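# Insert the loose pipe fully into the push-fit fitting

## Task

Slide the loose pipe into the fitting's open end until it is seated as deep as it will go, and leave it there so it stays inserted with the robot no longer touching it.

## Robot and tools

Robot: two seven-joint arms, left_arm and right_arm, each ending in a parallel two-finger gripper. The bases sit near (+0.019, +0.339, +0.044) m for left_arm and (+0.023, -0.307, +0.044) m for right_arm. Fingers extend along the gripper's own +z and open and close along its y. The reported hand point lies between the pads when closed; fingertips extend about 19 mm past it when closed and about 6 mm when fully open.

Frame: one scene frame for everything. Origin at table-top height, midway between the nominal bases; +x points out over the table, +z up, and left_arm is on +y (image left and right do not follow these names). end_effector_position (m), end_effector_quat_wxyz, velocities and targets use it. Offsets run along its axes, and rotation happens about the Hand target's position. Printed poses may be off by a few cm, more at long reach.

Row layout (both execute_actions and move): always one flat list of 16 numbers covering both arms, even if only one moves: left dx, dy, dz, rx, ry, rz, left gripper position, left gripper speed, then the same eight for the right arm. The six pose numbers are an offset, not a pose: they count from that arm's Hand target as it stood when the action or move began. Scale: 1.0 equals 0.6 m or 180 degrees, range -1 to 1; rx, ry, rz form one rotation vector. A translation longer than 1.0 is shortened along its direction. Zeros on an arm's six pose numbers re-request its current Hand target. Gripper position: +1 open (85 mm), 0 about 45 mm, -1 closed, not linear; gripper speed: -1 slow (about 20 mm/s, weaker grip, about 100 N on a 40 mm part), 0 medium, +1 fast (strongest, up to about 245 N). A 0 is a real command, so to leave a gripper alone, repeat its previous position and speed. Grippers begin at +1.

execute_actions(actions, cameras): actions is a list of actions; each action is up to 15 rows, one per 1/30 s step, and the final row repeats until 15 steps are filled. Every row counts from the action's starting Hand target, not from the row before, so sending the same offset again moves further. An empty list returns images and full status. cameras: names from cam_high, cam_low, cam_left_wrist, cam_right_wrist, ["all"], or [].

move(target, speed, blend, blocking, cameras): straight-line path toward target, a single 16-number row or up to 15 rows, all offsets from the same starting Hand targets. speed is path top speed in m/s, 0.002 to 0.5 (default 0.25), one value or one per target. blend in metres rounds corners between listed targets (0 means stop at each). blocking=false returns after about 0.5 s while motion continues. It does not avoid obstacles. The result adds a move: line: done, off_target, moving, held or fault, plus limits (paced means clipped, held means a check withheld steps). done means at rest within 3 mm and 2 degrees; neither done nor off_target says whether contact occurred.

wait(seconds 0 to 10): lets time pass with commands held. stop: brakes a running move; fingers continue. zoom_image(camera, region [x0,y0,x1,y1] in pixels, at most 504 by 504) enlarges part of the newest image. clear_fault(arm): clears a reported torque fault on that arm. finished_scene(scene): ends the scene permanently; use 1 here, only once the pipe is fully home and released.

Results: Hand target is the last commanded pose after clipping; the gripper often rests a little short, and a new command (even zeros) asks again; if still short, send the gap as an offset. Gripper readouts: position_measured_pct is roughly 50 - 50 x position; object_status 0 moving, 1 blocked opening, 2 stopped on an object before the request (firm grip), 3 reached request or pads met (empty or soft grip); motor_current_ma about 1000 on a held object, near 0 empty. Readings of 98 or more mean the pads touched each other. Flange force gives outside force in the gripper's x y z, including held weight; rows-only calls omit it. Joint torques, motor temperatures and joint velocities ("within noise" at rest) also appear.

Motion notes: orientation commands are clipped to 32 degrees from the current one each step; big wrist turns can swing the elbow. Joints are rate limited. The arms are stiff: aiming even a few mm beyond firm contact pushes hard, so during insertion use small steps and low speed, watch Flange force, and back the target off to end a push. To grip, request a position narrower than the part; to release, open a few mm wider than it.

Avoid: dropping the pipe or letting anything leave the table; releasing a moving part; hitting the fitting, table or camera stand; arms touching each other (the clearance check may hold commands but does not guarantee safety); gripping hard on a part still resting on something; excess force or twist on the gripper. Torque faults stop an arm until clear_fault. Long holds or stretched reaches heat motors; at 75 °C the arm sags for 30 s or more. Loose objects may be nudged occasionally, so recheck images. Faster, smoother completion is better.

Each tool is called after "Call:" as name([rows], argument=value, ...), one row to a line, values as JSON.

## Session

Call:
execute_actions(actions=[])

Call:
zoom_image(camera="cam_high", region=[0, 0, 504, 504])

Scene clock: 0.00 s.
left_arm: end_effector_position=(+0.2847, +0.1658, +0.2689) position_measured_pct=0.0 object_status=3 motor_current_ma=0 end_effector_quat_wxyz=(-0.011, +0.872, +0.489, +0.003) | right_arm: end_effector_position=(+0.2269, -0.0893, +0.3742) position_measured_pct=0.0 object_status=3 motor_current_ma=0 end_effector_quat_wxyz=(+0.227, +0.662, -0.448, +0.557)
Joint positions: left_arm=[0.243 0.129 0.292 2.005 -0.061 1.03 0.029] | right_arm=[-1.384 0.604 -0.14 1.72 0.664 2.009 1.777]
Joint velocities: within noise
Joint torques (N m): no reading
Motor temperatures (°C): left_arm=[36 32 28 30 40 43 37] | right_arm=[28 33 28 31 37 33 37]
Flange force (N): no reading
Hand target: left_arm +0.2847, +0.1658, +0.2689; -0.011, +0.872, +0.489, +0.003 | right_arm +0.2269, -0.0893, +0.3742; +0.227, +0.662, -0.448, +0.557
Tool commands: left_gripper/position=+1.0 left_gripper/speed=+1.0 right_gripper/position=+1.0 right_gripper/speed=+1.0
camera_calibration:
cam_left_wrist: T_world_to_cam=[[0.863536, -0.50295, -0.0366978, -0.150151], [-0.502511, -0.864316, 0.0209952, 0.328235], [-0.042278, 0.000310943, -0.999106, 0.434392], [0, 0, 0, 1]] pos_world=[0.312967, 0.208045, 0.421602]
cam_right_wrist: T_world_to_cam=[[-0.852381, -0.493201, -0.173781, 0.216153], [-0.0104985, 0.348401, -0.937287, 0.438215], [0.522816, -0.797101, -0.302148, 0.0747774], [0, 0, 0, 1]] pos_world=[0.14975, 0.0135378, 0.47089]

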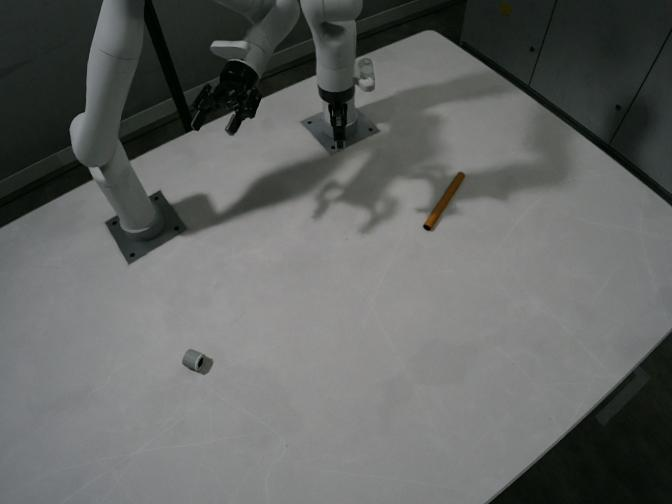

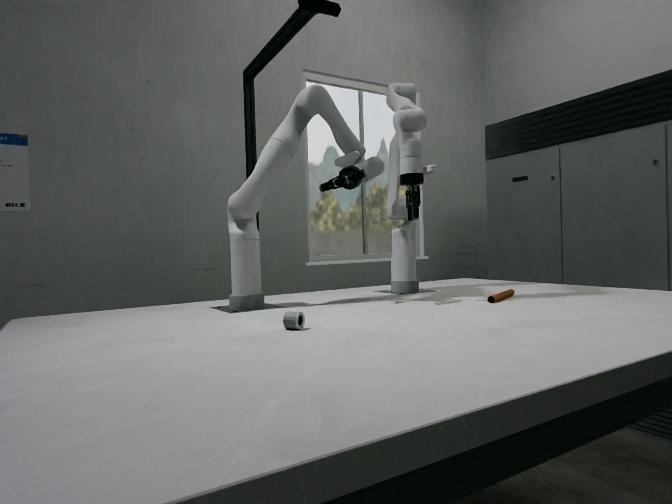

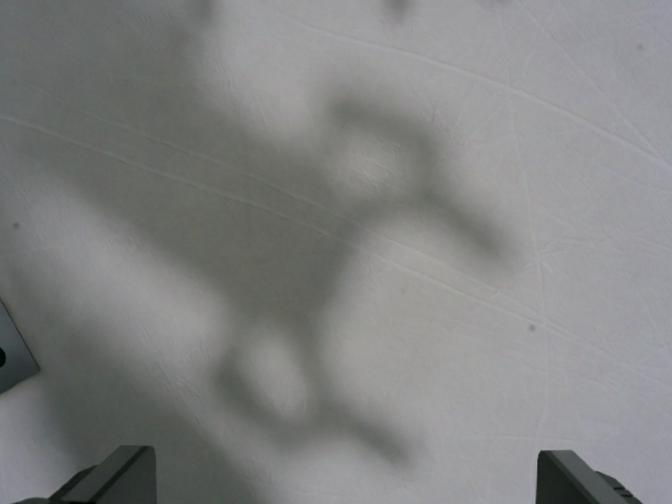

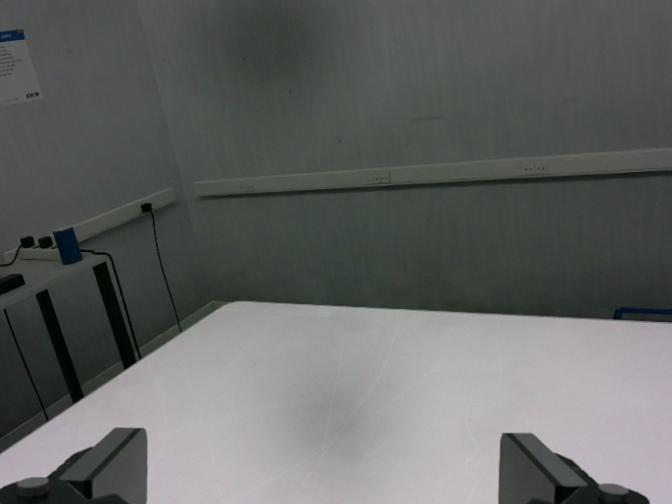

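Scaled by 1.000.

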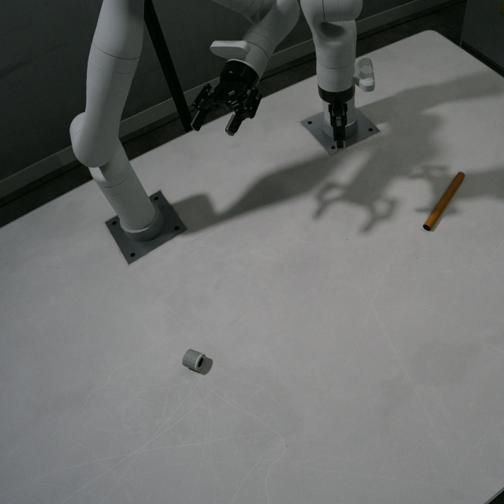

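Call:
zoom_image(camera="cam_high", region=[170, 335, 230, 385])

Call:
zoom_image(camera="cam_high", region=[410, 160, 480, 240])

Call:
zoom_image(camera="cam_low", region=[270, 300, 320, 340])

Call:
zoom_image(camera="cam_low", region=[475, 275, 530, 315])

Scaled by 8.400 from the camera's 672x504 image, which has a finer 960x720 frame.

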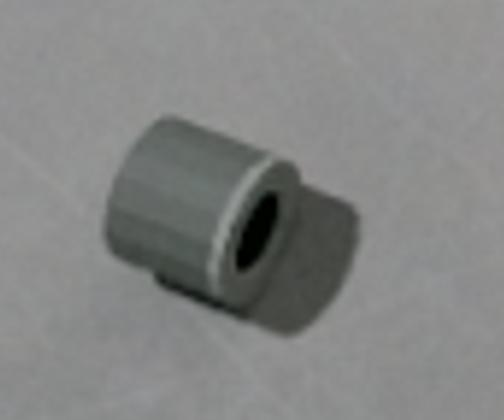

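Scaled by 6.300 from the camera's 672x504 image, which has a finer 960x720 frame.

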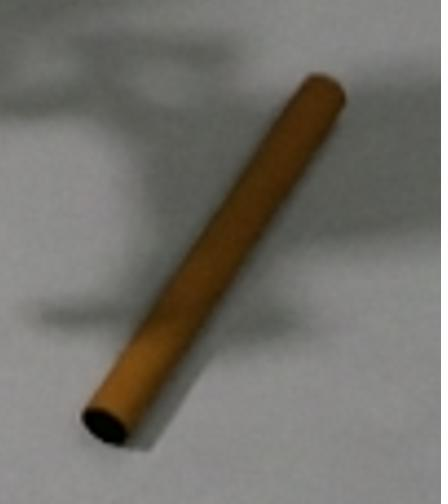

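Scaled by 10.080 from the camera's 672x504 image, which has a finer 960x720 frame.

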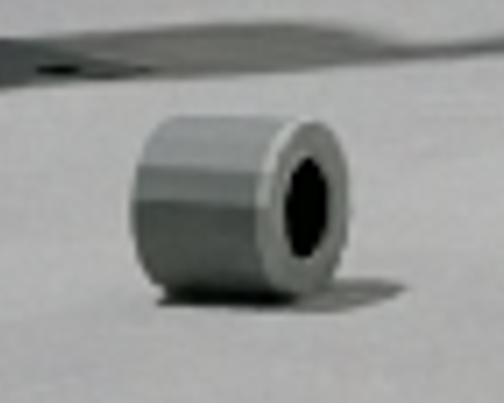

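Scaled by 9.164 from the camera's 672x504 image, which has a finer 960x720 frame.

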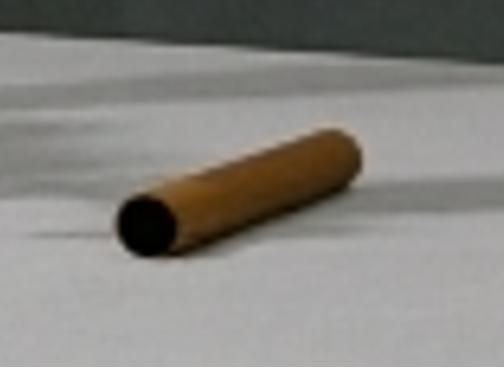

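Call:
move(target=[0.2472, 0.3803, -0.2482, -0.0059, 0.0067, -0.6976, 1.0, 1.0, 0.3868, -0.4328, -0.3903, 0.0326, 0.4641, 0.4888, 1.0, 1.0], speed=0.4, cameras=["all"])

Scene clock: 11.97 s.
left_arm: end_effector_position=(+0.4330, +0.3940, +0.1200) position_measured_pct=0.0 object_status=3 motor_current_ma=0 end_effector_quat_wxyz=(+0.000, +0.834, -0.553, +0.000) | right_arm: end_effector_position=(+0.4590, -0.3490, +0.1400) position_measured_pct=0.0 object_status=3 motor_current_ma=0 end_effector_quat_wxyz=(+0.000, +0.950, +0.312, -0.001)
Joint positions: left_arm=[-0.538 0.622 0.485 1.937 -0.442 0.689 -2.511] | right_arm=[0.467 0.62 -0.533 1.823 0.419 0.814 5.003]
Joint torques (N m): left_arm=[-0.41 -16.67 2.59 -6.05 0.17 -0.39 -0.49] | right_arm=[-2.23 -17.95 -3.08 -6.42 -0.19 -0.33 0.3]
Flange force (N): left_arm=[1.7 1.2 2.8] | right_arm=[-3.1 3.2 1.0]
Hand target: left_arm +0.4330, +0.3940, +0.1200; +0.000, +0.834, -0.553, +0.000 | right_arm +0.4590, -0.3490, +0.1400; +0.000, +0.950, +0.312, -0.001
Off the commanded pose: left_arm 0.000 m, 0 deg | right_arm 0.000 m, 0 deg.
move: done
camera_calibration:
cam_left_wrist: T_world_to_cam=[[-0.912059, -0.40953, -0.0208242, 0.56126], [-0.410042, 0.911307, 0.0372142, -0.138408], [0.00373691, 0.0424804, -0.99909, 0.255338], [0, 0, 0, 1]] pos_world=[0.454195, 0.345138, 0.271944]
cam_right_wrist: T_world_to_cam=[[0.610518, -0.791907, 0.0122828, -0.556593], [-0.791909, -0.610136, 0.0247652, 0.201], [-0.0121175, -0.0248465, -0.999618, 0.288495], [0, 0, 0, 1]] pos_world=[0.50248, -0.310964, 0.290243]

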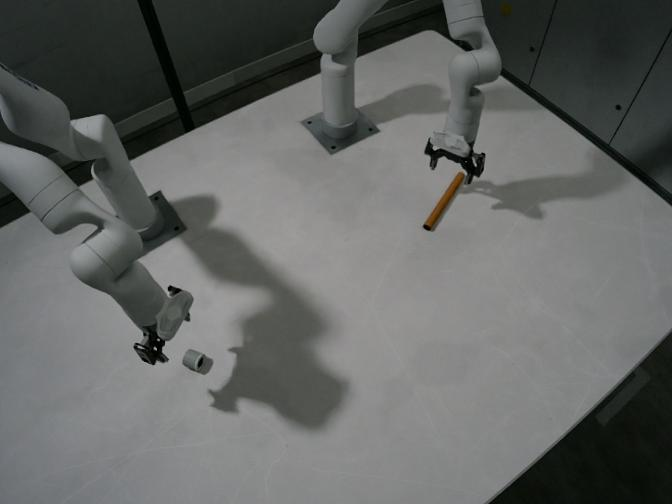

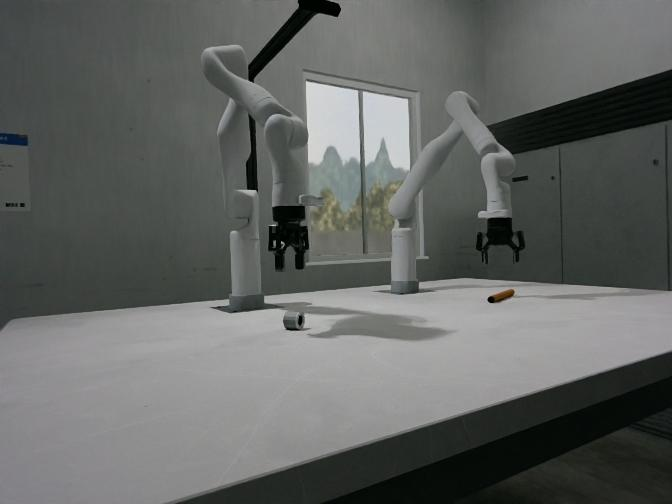

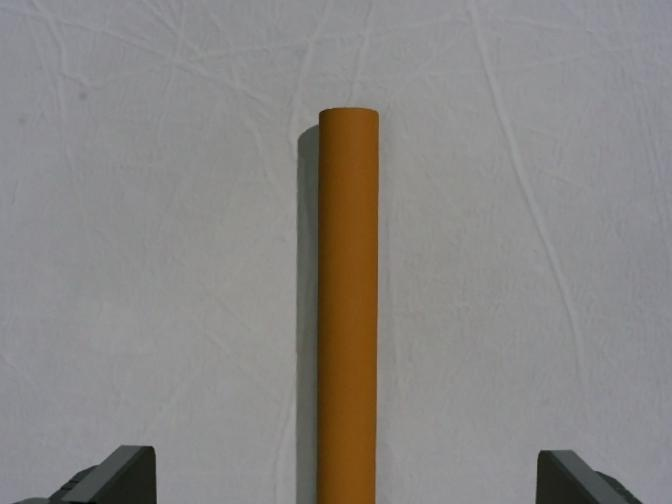

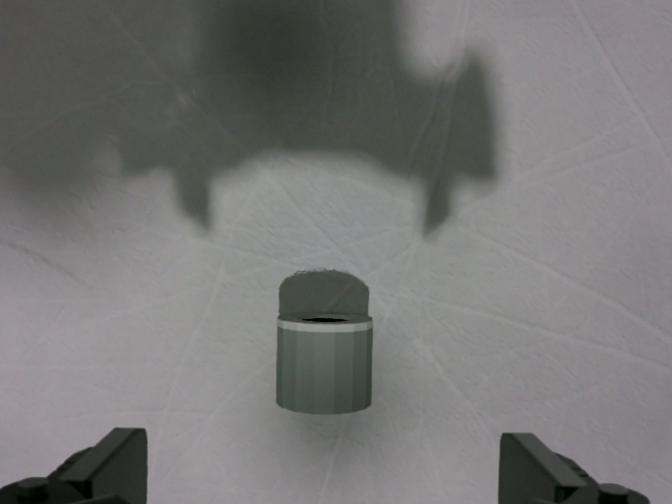

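Call:
zoom_image(camera="cam_right_wrist", region=[260, 250, 390, 430])

Call:
zoom_image(camera="cam_left_wrist", region=[280, 80, 420, 200])

Scaled by 2.800.

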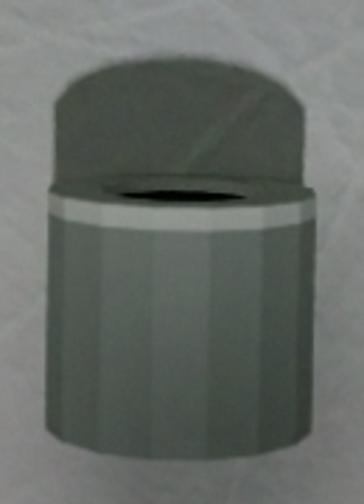

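Scaled by 3.600.

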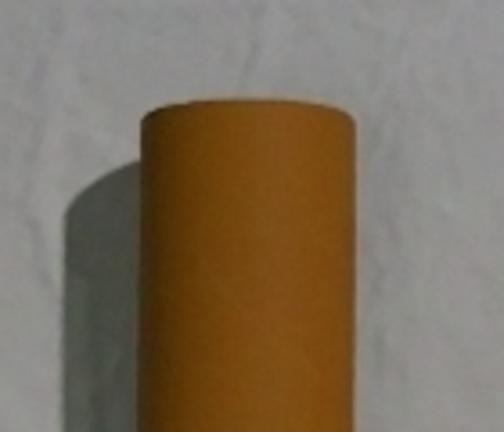

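Call:
move([
  [0.0085, -0.0182, -0.0833, 0, 0, 0, 0.0, 0.5, 0.0047, 0.005, -0.1167, 0, 0, 0, 0.44, 0.5],
  [0.0085, -0.0182, -0.1575, 0, 0, 0, 0.0, 0.5, 0.0047, 0.005, -0.1908, 0, 0, 0, 0.44, 0.5],
], speed=[0.15, 0.06], blend=[0.01, 0], cameras=["cam_low", "cam_left_wrist", "cam_right_wrist"])

Call:
zoom_image(camera="cam_low", region=[250, 240, 340, 340])

Call:
zoom_image(camera="cam_low", region=[460, 240, 550, 310])

Scene clock: 19.27 s.
left_arm: end_effector_position=(+0.4381, +0.3830, +0.0256) position_measured_pct=49.8 object_status=3 motor_current_ma=0 end_effector_quat_wxyz=(+0.000, +0.834, -0.553, +0.000) | right_arm: end_effector_position=(+0.4619, -0.3460, +0.0256) position_measured_pct=27.7 object_status=3 motor_current_ma=0 end_effector_quat_wxyz=(+0.000, +0.950, +0.312, -0.001)
Joint positions: left_arm=[-0.402 0.818 0.331 1.963 -0.572 0.454 -2.375] | right_arm=[0.36 0.839 -0.391 1.877 0.582 0.542 4.859]
Joint torques (N m): left_arm=[-0.6 -18.44 2.76 -4.24 0.21 -0.43 -0.44] | right_arm=[-2.25 -19.62 -2.69 -4.44 -0.15 -0.29 0.15]
Flange force (N): left_arm=[1.6 2.8 3.2] | right_arm=[-3.2 3.9 0.4]
Hand target: left_arm +0.4381, +0.3830, +0.0255; +0.000, +0.834, -0.553, +0.000 | right_arm +0.4619, -0.3460, +0.0255; +0.000, +0.950, +0.312, -0.001
Off the commanded pose: left_arm 0.000 m, 0 deg | right_arm 0.000 m, 0 deg.
move: done
camera_calibration:
cam_left_wrist: T_world_to_cam=[[-0.91206, -0.409532, -0.0207331, 0.559424], [-0.410041, 0.911306, 0.0372552, -0.122782], [0.00363693, 0.0424804, -0.999091, 0.161418], [0, 0, 0, 1]] pos_world=[0.459296, 0.334138, 0.177445]
cam_right_wrist: T_world_to_cam=[[0.610519, -0.791908, 0.0122217, -0.554571], [-0.791908, -0.610135, 0.0248444, 0.207948], [-0.0122175, -0.0248464, -0.999617, 0.174199], [0, 0, 0, 1]] pos_world=[0.50538, -0.307964, 0.175744]
Images, in order (width x height): cam_low 672x504, cam_left_wrist 672x504, cam_right_wrist 672x504.

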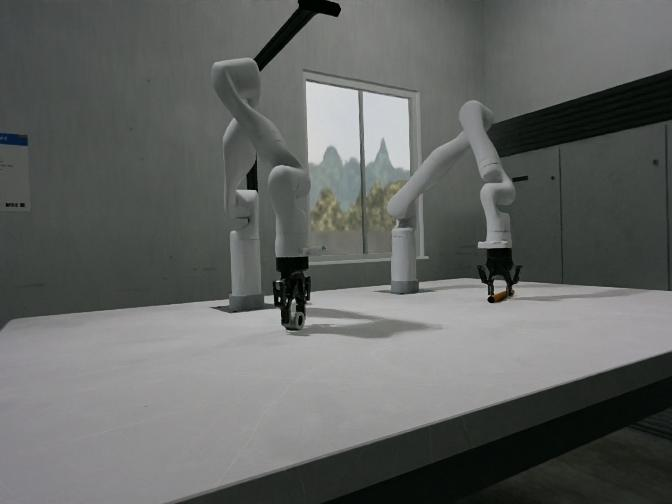

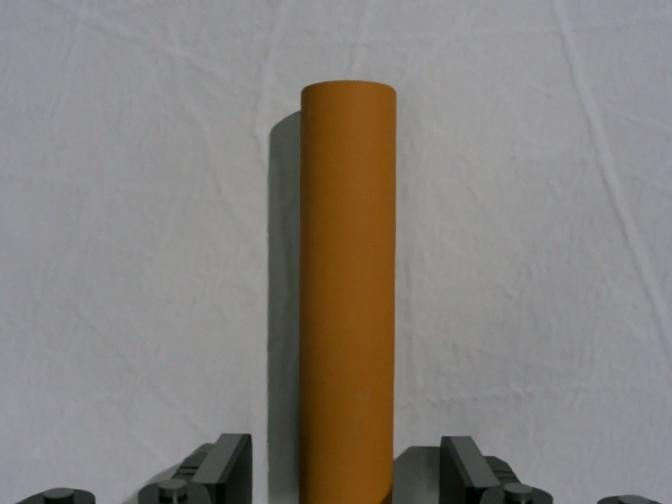

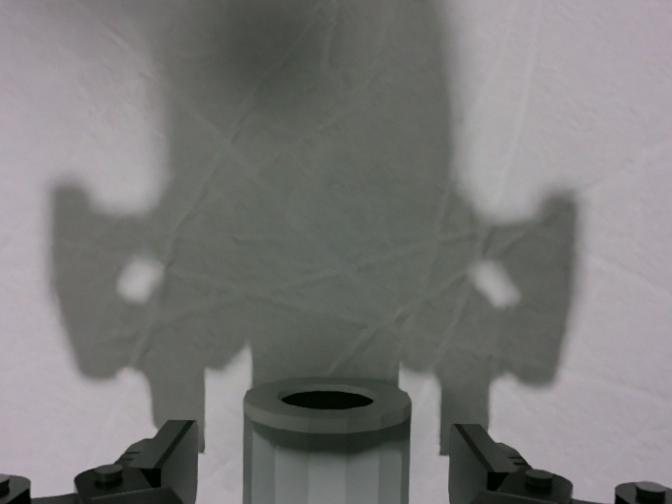

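Scaled by 5.040 from the camera's 672x504 image, which has a finer 960x720 frame.

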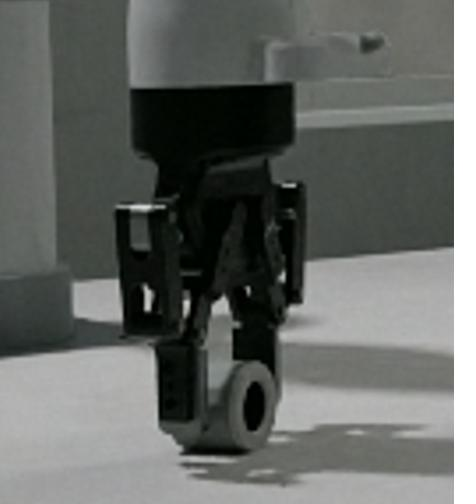

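Scaled by 5.600 from the camera's 672x504 image, which has a finer 960x720 frame.

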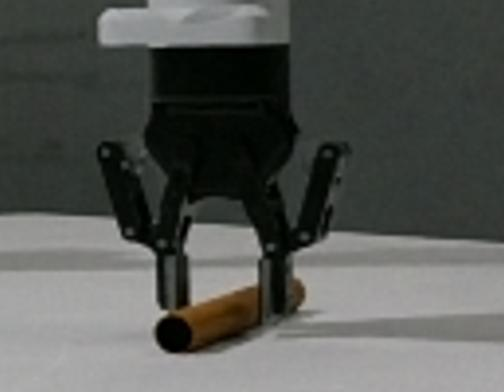

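Call:
move([
  [0, 0, 0, 0, 0, 0, 0.0, 0.5, 0.0008, -0.0012, 0, 0, 0, 0, 0.44, 0.5],
  [0, 0, 0, 0, 0, 0, -0.8, -1.0, 0.0008, -0.0012, 0, 0, 0, 0, -0.45, -1.0],
], speed=0.03, cameras=["cam_left_wrist", "cam_right_wrist"])

Scene clock: 23.50 s.
left_arm: end_effector_position=(+0.4381, +0.3830, +0.0255) position_measured_pct=77.1 object_status=0 motor_current_ma=1000 end_effector_quat_wxyz=(+0.000, +0.834, -0.552, +0.000) | right_arm: end_effector_position=(+0.4623, -0.3467, +0.0255) position_measured_pct=56.7 object_status=0 motor_current_ma=1000 end_effector_quat_wxyz=(+0.000, +0.950, +0.312, -0.001)
Joint positions: left_arm=[-0.402 0.818 0.331 1.963 -0.572 0.454 -2.375] | right_arm=[0.362 0.839 -0.391 1.875 0.582 0.544 4.861]
Joint torques (N m): left_arm=[-0.68 -14.7 1.37 -5.18 -0.18 -1.45 -0.48] | right_arm=[-2.18 -14.05 -1.78 -5.12 0.29 -1.59 0.2]
Flange force (N): left_arm=[0.7 6.0 -10.0] | right_arm=[-7.0 0.2 -15.6]
Hand target: left_arm +0.4381, +0.3830, +0.0255; +0.000, +0.834, -0.552, +0.000 | right_arm +0.4623, -0.3467, +0.0255; +0.000, +0.950, +0.312, -0.001
Off the commanded pose: left_arm 0.000 m, 0 deg | right_arm 0.000 m, 0 deg.
move: done
camera_calibration:
cam_left_wrist: T_world_to_cam=[[-0.91206, -0.409532, -0.0207331, 0.559422], [-0.410041, 0.911306, 0.0372552, -0.122779], [0.00363693, 0.0424804, -0.999091, 0.161319], [0, 0, 0, 1]] pos_world=[0.459296, 0.334138, 0.177345]
cam_right_wrist: T_world_to_cam=[[0.61052, -0.791906, 0.0122217, -0.55537], [-0.791906, -0.610137, 0.0248444, 0.207837], [-0.0122175, -0.0248464, -0.999617, 0.174186], [0, 0, 0, 1]] pos_world=[0.50578, -0.308664, 0.175744]
Images, in order (width x height): cam_left_wrist 672x504, cam_right_wrist 672x504.

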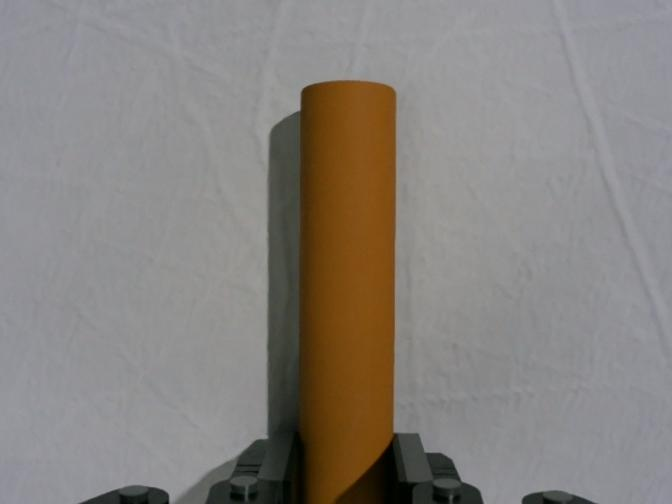

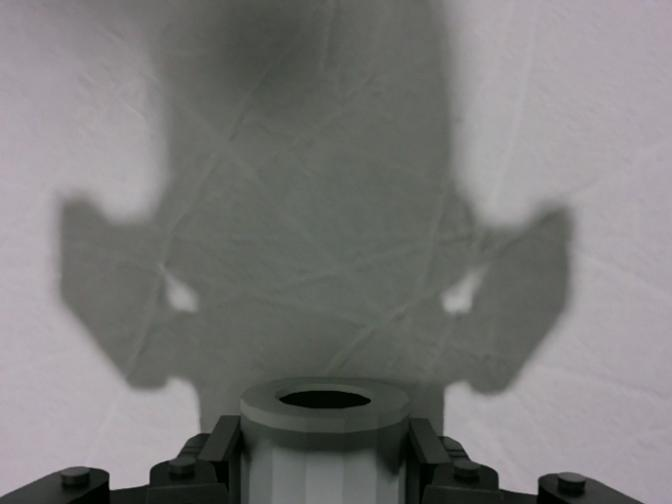

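Call:
move([
  [0, 0, 0.1, 0, 0, 0, -0.8, -1.0, 0, 0, 0.1, 0, 0, 0, -0.45, -1.0],
  [0.0190, -0.48, 0.3142, -0.0022, 0.0853, -0.2375, -0.8, -1.0, -0.1213, 0.5022, 0.2937, -0.1504, -0.2041, 0.1796, -0.45, -1.0],
], speed=[0.1, 0.3], blend=[0.03, 0], cameras=["all"])

Call:
zoom_image(camera="cam_low", region=[330, 200, 470, 280])

Call:
zoom_image(camera="cam_right_wrist", region=[230, 300, 434, 504])

Call:
zoom_image(camera="cam_right_wrist", region=[260, 0, 420, 240])

Scene clock: 31.93 s.
left_arm: end_effector_position=(+0.4495, +0.0950, +0.2140) position_measured_pct=77.1 object_status=2 motor_current_ma=1000 end_effector_quat_wxyz=(-0.075, -0.568, +0.813, +0.107) | right_arm: end_effector_position=(+0.3896, -0.0454, +0.2018) position_measured_pct=56.7 object_status=2 motor_current_ma=1000 end_effector_quat_wxyz=(+0.312, +0.755, +0.533, +0.221)
Joint positions: left_arm=[0.087 0.843 0.727 1.249 -0.431 1.481 -2.689] | right_arm=[-0.884 0.543 -0.332 2.078 1.215 1.055 3.776]
Joint torques (N m): left_arm=[-0.52 -21.76 4.64 -7.82 0.65 0.5 -0.44] | right_arm=[-2.06 -16.91 -0.78 -5.2 0.98 1.73 0.15]
Flange force (N): left_arm=[1.2 1.0 3.6] | right_arm=[-0.7 0.5 6.3]
Hand target: left_arm +0.4495, +0.0950, +0.2140; -0.075, -0.568, +0.813, +0.107 | right_arm +0.3896, -0.0454, +0.2018; +0.312, +0.755, +0.533, +0.221
Off the commanded pose: left_arm 0.000 m, 0 deg | right_arm 0.000 m, 0 deg.
move: done
camera_calibration:
cam_left_wrist: T_world_to_cam=[[-0.91938, 0.312669, 0.238701, 0.334932], [0.331358, 0.942588, 0.0415843, -0.199866], [-0.211994, 0.117327, -0.970202, 0.44551], [0, 0, 0, 1]] pos_world=[0.468603, 0.0313978, 0.360598]
cam_right_wrist: T_world_to_cam=[[0.665235, -0.213462, 0.715469, -0.411445], [-0.335104, -0.941683, 0.0306228, 0.13549], [0.667209, -0.260128, -0.697973, 0.0207078], [0, 0, 0, 1]] pos_world=[0.305294, 0.0451474, 0.304681]

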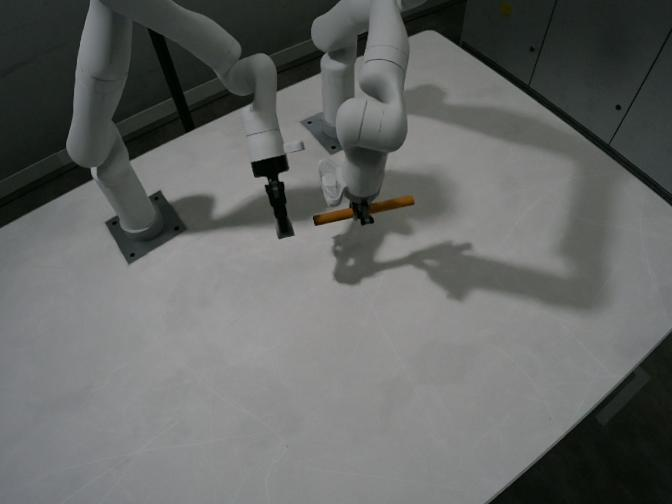

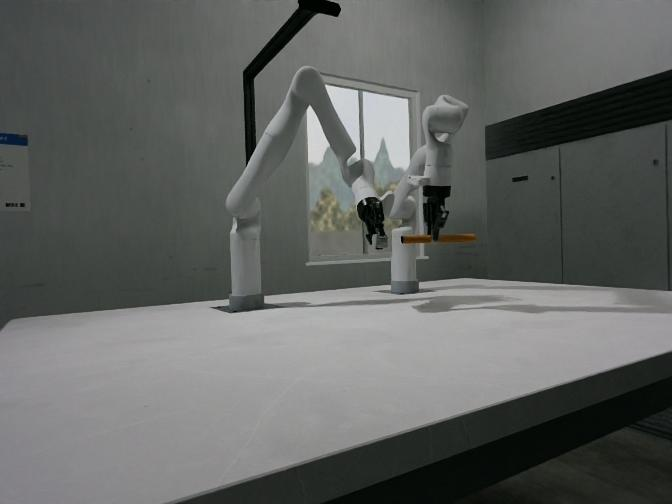

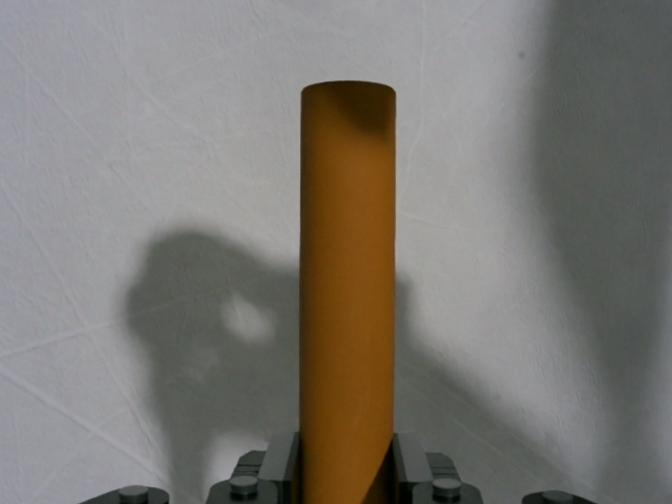

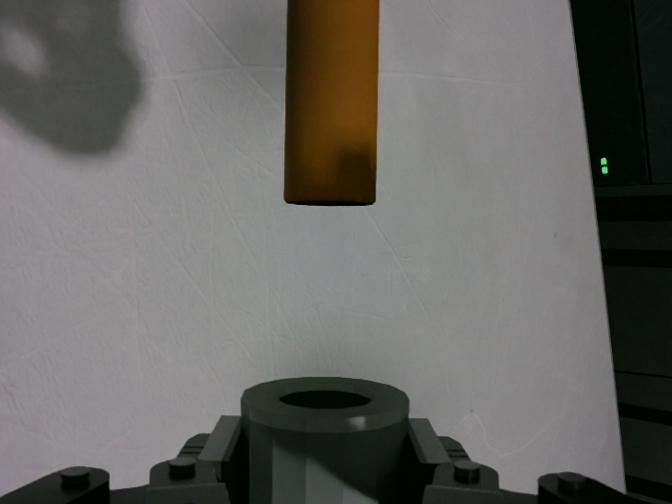

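Scaled by 3.600 from the camera's 672x504 image, which has a finer 960x720 frame.

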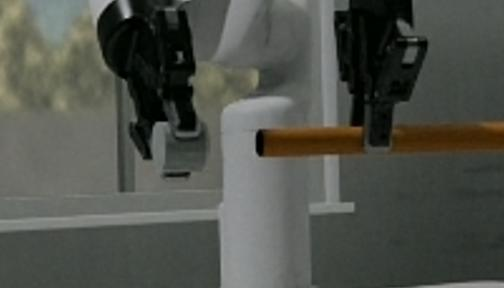

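Scaled by 2.471.

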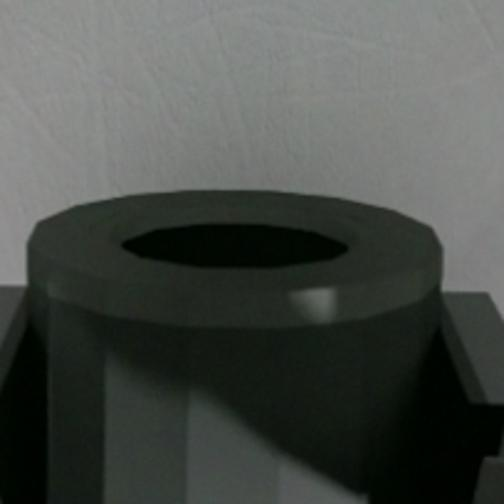

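Scaled by 2.100.

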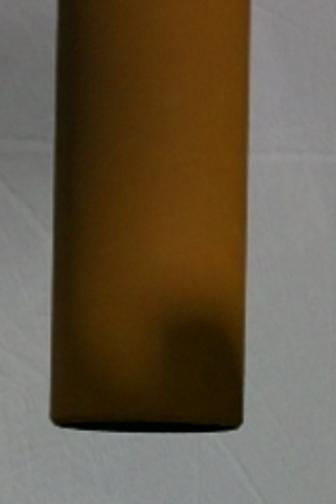

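Call:
move(target=[-0.0196, -0.0585, -0.003, 0, 0, 0, -0.8, -1.0, 0, 0, 0, 0, 0, 0, -0.45, -1.0], speed=0.08, cameras=["cam_low", "cam_left_wrist", "cam_right_wrist"])

Call:
zoom_image(camera="cam_left_wrist", region=[250, 0, 450, 150])

Call:
zoom_image(camera="cam_right_wrist", region=[230, 300, 434, 504])

Call:
zoom_image(camera="cam_right_wrist", region=[270, 0, 400, 130])

Call:
zoom_image(camera="cam_low", region=[350, 210, 470, 270])

Scene clock: 35.73 s.
left_arm: end_effector_position=(+0.4378, +0.0600, +0.2123) position_measured_pct=77.1 object_status=2 motor_current_ma=1000 end_effector_quat_wxyz=(-0.075, -0.568, +0.813, +0.107) | right_arm: end_effector_position=(+0.3895, -0.0454, +0.2018) position_measured_pct=56.7 object_status=2 motor_current_ma=1000 end_effector_quat_wxyz=(+0.312, +0.755, +0.533, +0.221)
Joint positions: left_arm=[0.16 0.861 0.726 1.217 -0.425 1.487 -2.632] | right_arm=[-0.884 0.543 -0.332 2.078 1.215 1.056 3.776]
Joint torques (N m): left_arm=[-0.37 -22.15 4.84 -8.01 0.69 0.4 -0.62] | right_arm=[-2.22 -16.7 -0.78 -5.17 0.94 1.75 0.15]
Flange force (N): left_arm=[0.9 1.9 4.0] | right_arm=[-1.0 1.1 6.2]
Hand target: left_arm +0.4377, +0.0599, +0.2122; -0.075, -0.568, +0.813, +0.107 | right_arm +0.3895, -0.0454, +0.2018; +0.312, +0.755, +0.533, +0.221
Off the commanded pose: left_arm 0.000 m, 0 deg | right_arm 0.000 m, 0 deg.
move: done
camera_calibration:
cam_left_wrist: T_world_to_cam=[[-0.91938, 0.312669, 0.238701, 0.335549], [0.331358, 0.942588, 0.0415843, -0.162923], [-0.211994, 0.117327, -0.970202, 0.44539], [0, 0, 0, 1]] pos_world=[0.456903, -0.00360224, 0.358798]
cam_right_wrist: T_world_to_cam=[[0.665259, -0.213394, 0.715467, -0.411455], [-0.335056, -0.941699, 0.0306746, 0.13546], [0.667209, -0.260128, -0.697972, 0.0207078], [0, 0, 0, 1]] pos_world=[0.305294, 0.0451471, 0.304681]
Images, in order (width x height): cam_low 672x504, cam_left_wrist 672x504, cam_right_wrist 672x504.

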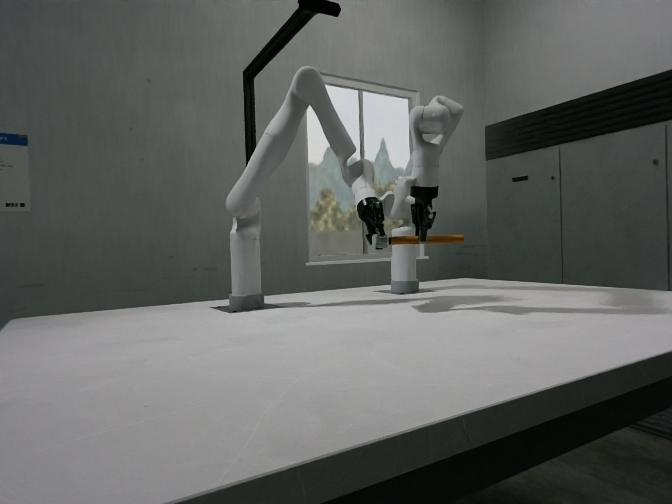

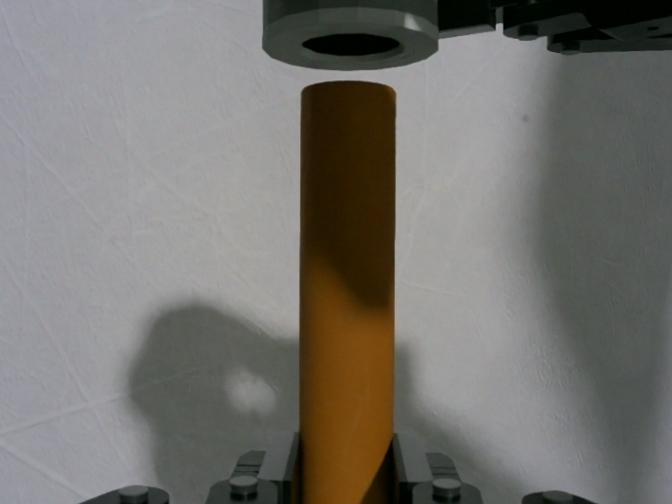

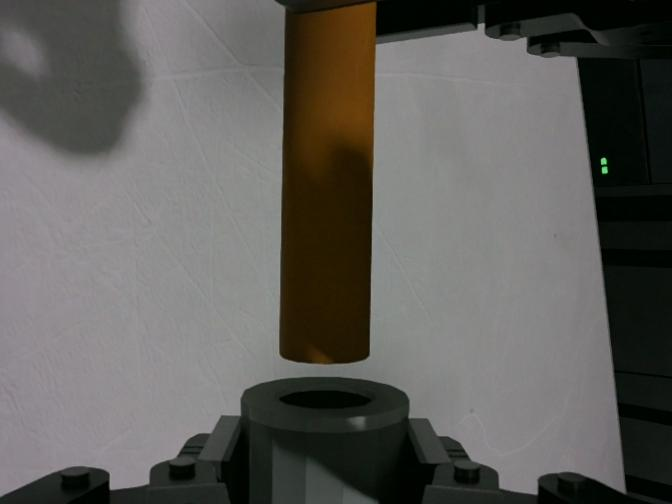

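Scaled by 2.520.

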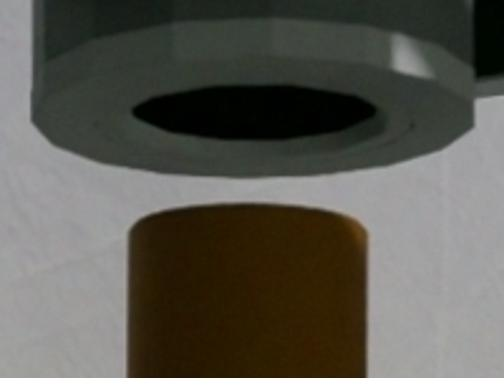

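Scaled by 2.471.

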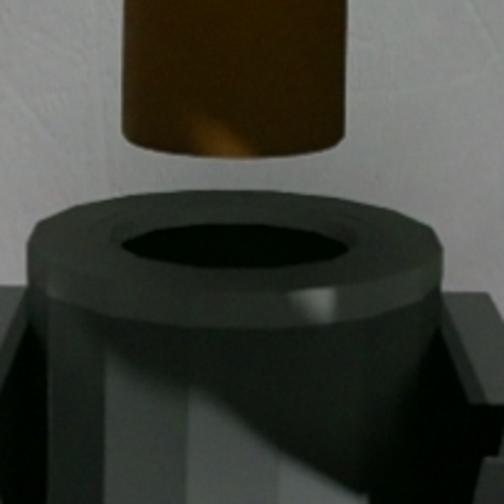

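Scaled by 3.877.

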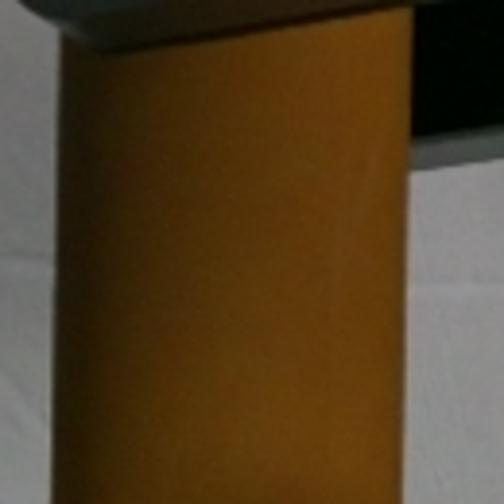

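Scaled by 4.200 from the camera's 672x504 image, which has a finer 960x720 frame.

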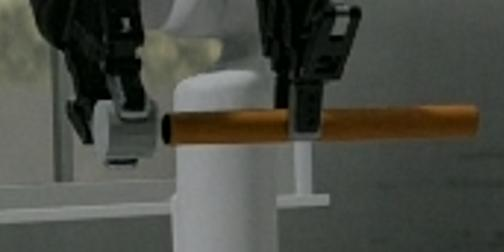

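Call:
move(target=[-0.00959, -0.02492, 0.001, 0, 0, 0, -0.8, -1.0, 0, 0, 0, 0, 0, 0, -0.45, -1.0], speed=0.025, cameras=["cam_left_wrist", "cam_right_wrist"])

Call:
zoom_image(camera="cam_left_wrist", region=[250, 0, 450, 150])

Call:
zoom_image(camera="cam_right_wrist", region=[230, 300, 434, 504])

Scene clock: 39.07 s.
left_arm: end_effector_position=(+0.4321, +0.0451, +0.2128) position_measured_pct=77.1 object_status=2 motor_current_ma=1000 end_effector_quat_wxyz=(-0.075, -0.568, +0.813, +0.107) | right_arm: end_effector_position=(+0.3896, -0.0454, +0.2018) position_measured_pct=56.7 object_status=2 motor_current_ma=1000 end_effector_quat_wxyz=(+0.312, +0.755, +0.533, +0.221)
Joint positions: left_arm=[0.191 0.867 0.726 1.201 -0.421 1.492 -2.609] | right_arm=[-0.884 0.543 -0.331 2.078 1.215 1.056 3.776]
Joint torques (N m): left_arm=[2.5 -22.01 7.23 -8.15 2.38 -0.64 -0.63] | right_arm=[-3.7 -17.75 -2.15 -8.03 2.42 0.6 0.14]
Flange force (N): left_arm=[-5.1 1.7 3.4] | right_arm=[-6.9 0.4 6.2]
Hand target: left_arm +0.4320, +0.0450, +0.2128; -0.075, -0.568, +0.813, +0.107 | right_arm +0.3896, -0.0454, +0.2018; +0.312, +0.755, +0.533, +0.221
Off the commanded pose: left_arm 0.000 m, 0 deg | right_arm 0.000 m, 0 deg.
move: done
camera_calibration:
cam_left_wrist: T_world_to_cam=[[-0.919438, 0.312569, 0.238608, 0.334819], [0.331257, 0.942621, 0.0416441, -0.146863], [-0.211901, 0.11733, -0.970223, 0.446468], [0, 0, 0, 1]] pos_world=[0.451102, -0.018602, 0.359398]
cam_right_wrist: T_world_to_cam=[[0.665131, -0.213415, 0.71558, -0.411515], [-0.335143, -0.941668, 0.0306711, 0.13552], [0.667293, -0.260222, -0.697857, 0.0205835], [0, 0, 0, 1]] pos_world=[0.305395, 0.0451474, 0.30468]
Images, in order (width x height): cam_left_wrist 672x504, cam_right_wrist 672x504.

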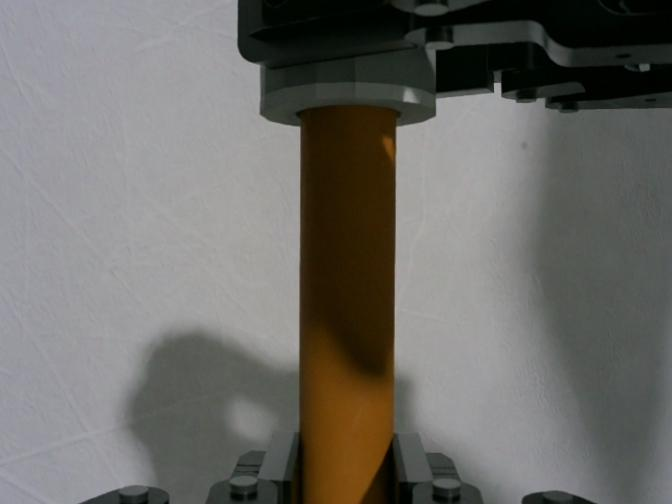

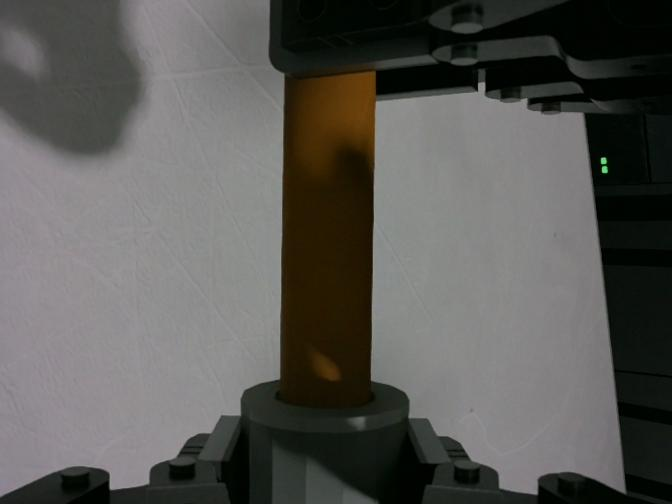

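Scaled by 2.520.

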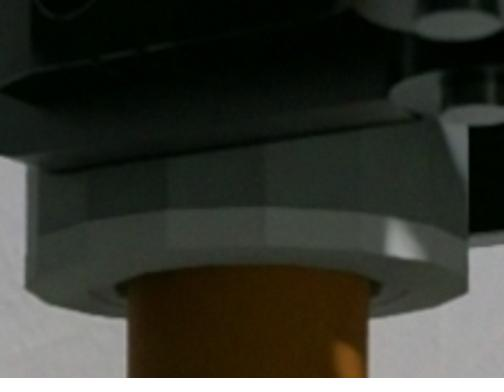

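Scaled by 2.471.

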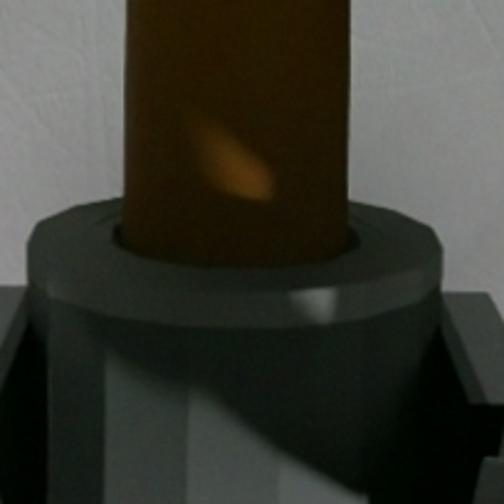

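Call:
move(target=[-0.0069, -0.0188, 0.0, 0, 0, 0, -0.8, -1.0, 0, 0, 0, 0, 0, 0, -0.45, -1.0], speed=0.025, cameras=["cam_left_wrist", "cam_right_wrist"])

Scene clock: 40.37 s.
left_arm: end_effector_position=(+0.4279, +0.0337, +0.2128) position_measured_pct=77.1 object_status=2 motor_current_ma=1000 end_effector_quat_wxyz=(-0.075, -0.568, +0.813, +0.107) | right_arm: end_effector_position=(+0.3895, -0.0455, +0.2017) position_measured_pct=56.7 object_status=2 motor_current_ma=1000 end_effector_quat_wxyz=(+0.312, +0.755, +0.533, +0.221)
Joint positions: left_arm=[0.215 0.874 0.726 1.187 -0.419 1.497 -2.591] | right_arm=[-0.884 0.543 -0.331 2.078 1.215 1.056 3.776]
Joint torques (N m): left_arm=[12.37 -21.44 15.03 -8.53 7.99 -3.75 -0.39] | right_arm=[-8.13 -20.36 -6.04 -16.4 6.74 -2.91 0.14]
Flange force (N): left_arm=[-25.4 0.6 2.2] | right_arm=[-24.7 -0.7 5.2]
Hand target: left_arm +0.4279, +0.0337, +0.2128; -0.075, -0.568, +0.813, +0.107 | right_arm +0.3896, -0.0454, +0.2018; +0.312, +0.755, +0.533, +0.221
Off the commanded pose: left_arm 0.000 m, 0 deg | right_arm 0.000 m, 0 deg.
move: done
camera_calibration:
cam_left_wrist: T_world_to_cam=[[-0.91938, 0.312669, 0.238701, 0.334527], [0.331358, 0.942588, 0.0415843, -0.134878], [-0.211994, 0.117327, -0.970202, 0.446959], [0, 0, 0, 1]] pos_world=[0.447003, -0.0299022, 0.359398]
cam_right_wrist: T_world_to_cam=[[0.665233, -0.213473, 0.715468, -0.411439], [-0.335322, -0.941599, 0.0308351, 0.135525], [0.667101, -0.260425, -0.697965, 0.0206148], [0, 0, 0, 1]] pos_world=[0.305395, 0.045148, 0.304581]
Images, in order (width x height): cam_left_wrist 672x504, cam_right_wrist 672x504.

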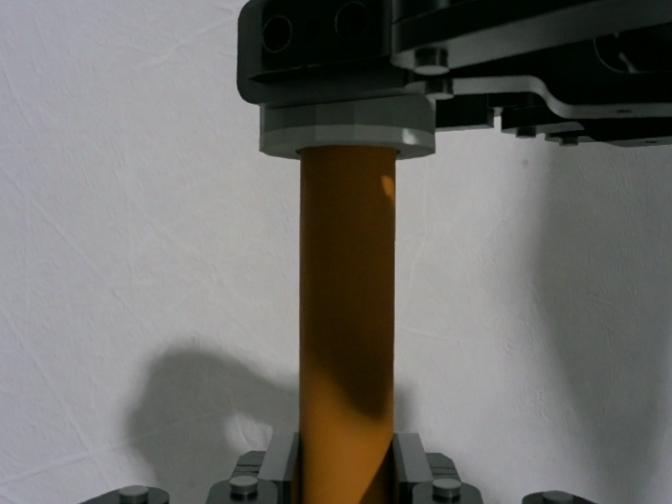

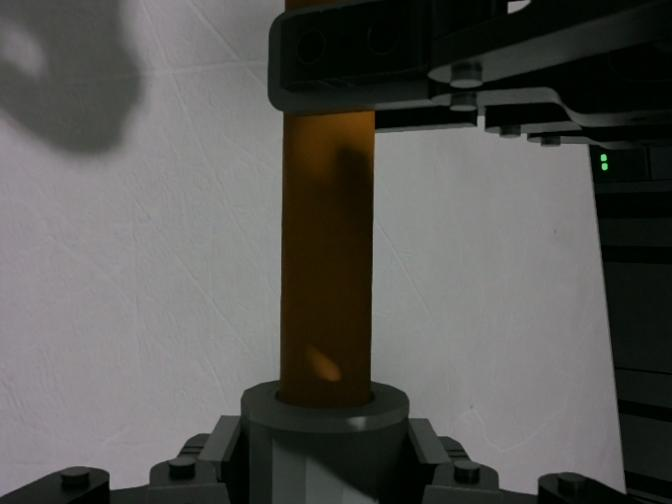

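Call:
move(target=[-0.00575, -0.01567, 0.0, 0, 0, 0, -0.8, -1.0, 0, 0, 0, 0, 0, 0, -0.45, -1.0], speed=0.025, cameras=["cam_left_wrist", "cam_right_wrist"])

Scene clock: 41.67 s.
left_arm: end_effector_position=(+0.4244, +0.0243, +0.2128) position_measured_pct=77.1 object_status=2 motor_current_ma=1000 end_effector_quat_wxyz=(-0.075, -0.568, +0.813, +0.107) | right_arm: end_effector_position=(+0.3896, -0.0454, +0.2018) position_measured_pct=56.7 object_status=2 motor_current_ma=1000 end_effector_quat_wxyz=(+0.312, +0.755, +0.533, +0.221)
Joint positions: left_arm=[0.235 0.879 0.725 1.175 -0.418 1.501 -2.577] | right_arm=[-0.884 0.543 -0.331 2.078 1.215 1.055 3.776]
Joint torques (N m): left_arm=[12.33 -21.52 15.07 -8.55 7.98 -3.92 -0.43] | right_arm=[-8.24 -20.55 -6.08 -16.59 6.84 -2.88 0.14]
Flange force (N): left_arm=[-25.1 0.2 1.7] | right_arm=[-25.0 -1.0 5.5]
Hand target: left_arm +0.4244, +0.0243, +0.2128; -0.075, -0.568, +0.813, +0.107 | right_arm +0.3896, -0.0454, +0.2018; +0.312, +0.755, +0.533, +0.221
Off the commanded pose: left_arm 0.000 m, 0 deg | right_arm 0.000 m, 0 deg.
move: done
camera_calibration:
cam_left_wrist: T_world_to_cam=[[-0.91938, 0.312669, 0.238701, 0.334248], [0.331358, 0.942588, 0.0415843, -0.124858], [-0.211994, 0.117327, -0.970202, 0.44732], [0, 0, 0, 1]] pos_world=[0.443503, -0.0393022, 0.359398]
cam_right_wrist: T_world_to_cam=[[0.665235, -0.213462, 0.715469, -0.411445], [-0.335104, -0.941683, 0.0306228, 0.13549], [0.667209, -0.260128, -0.697973, 0.0207078], [0, 0, 0, 1]] pos_world=[0.305294, 0.0451474, 0.304681]
Images, in order (width x height): cam_left_wrist 672x504, cam_right_wrist 672x504.

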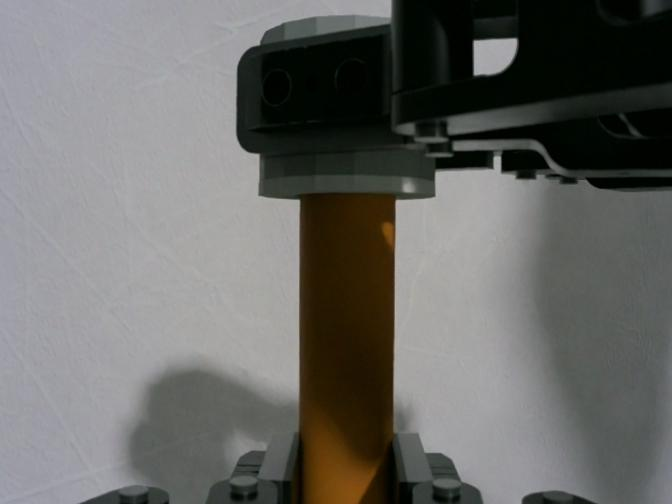

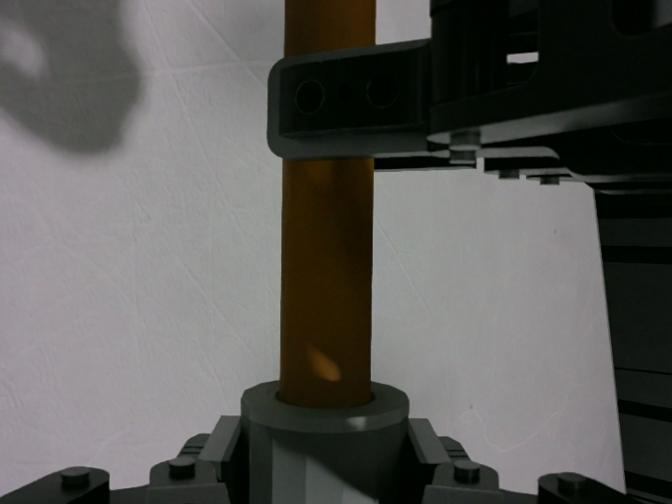

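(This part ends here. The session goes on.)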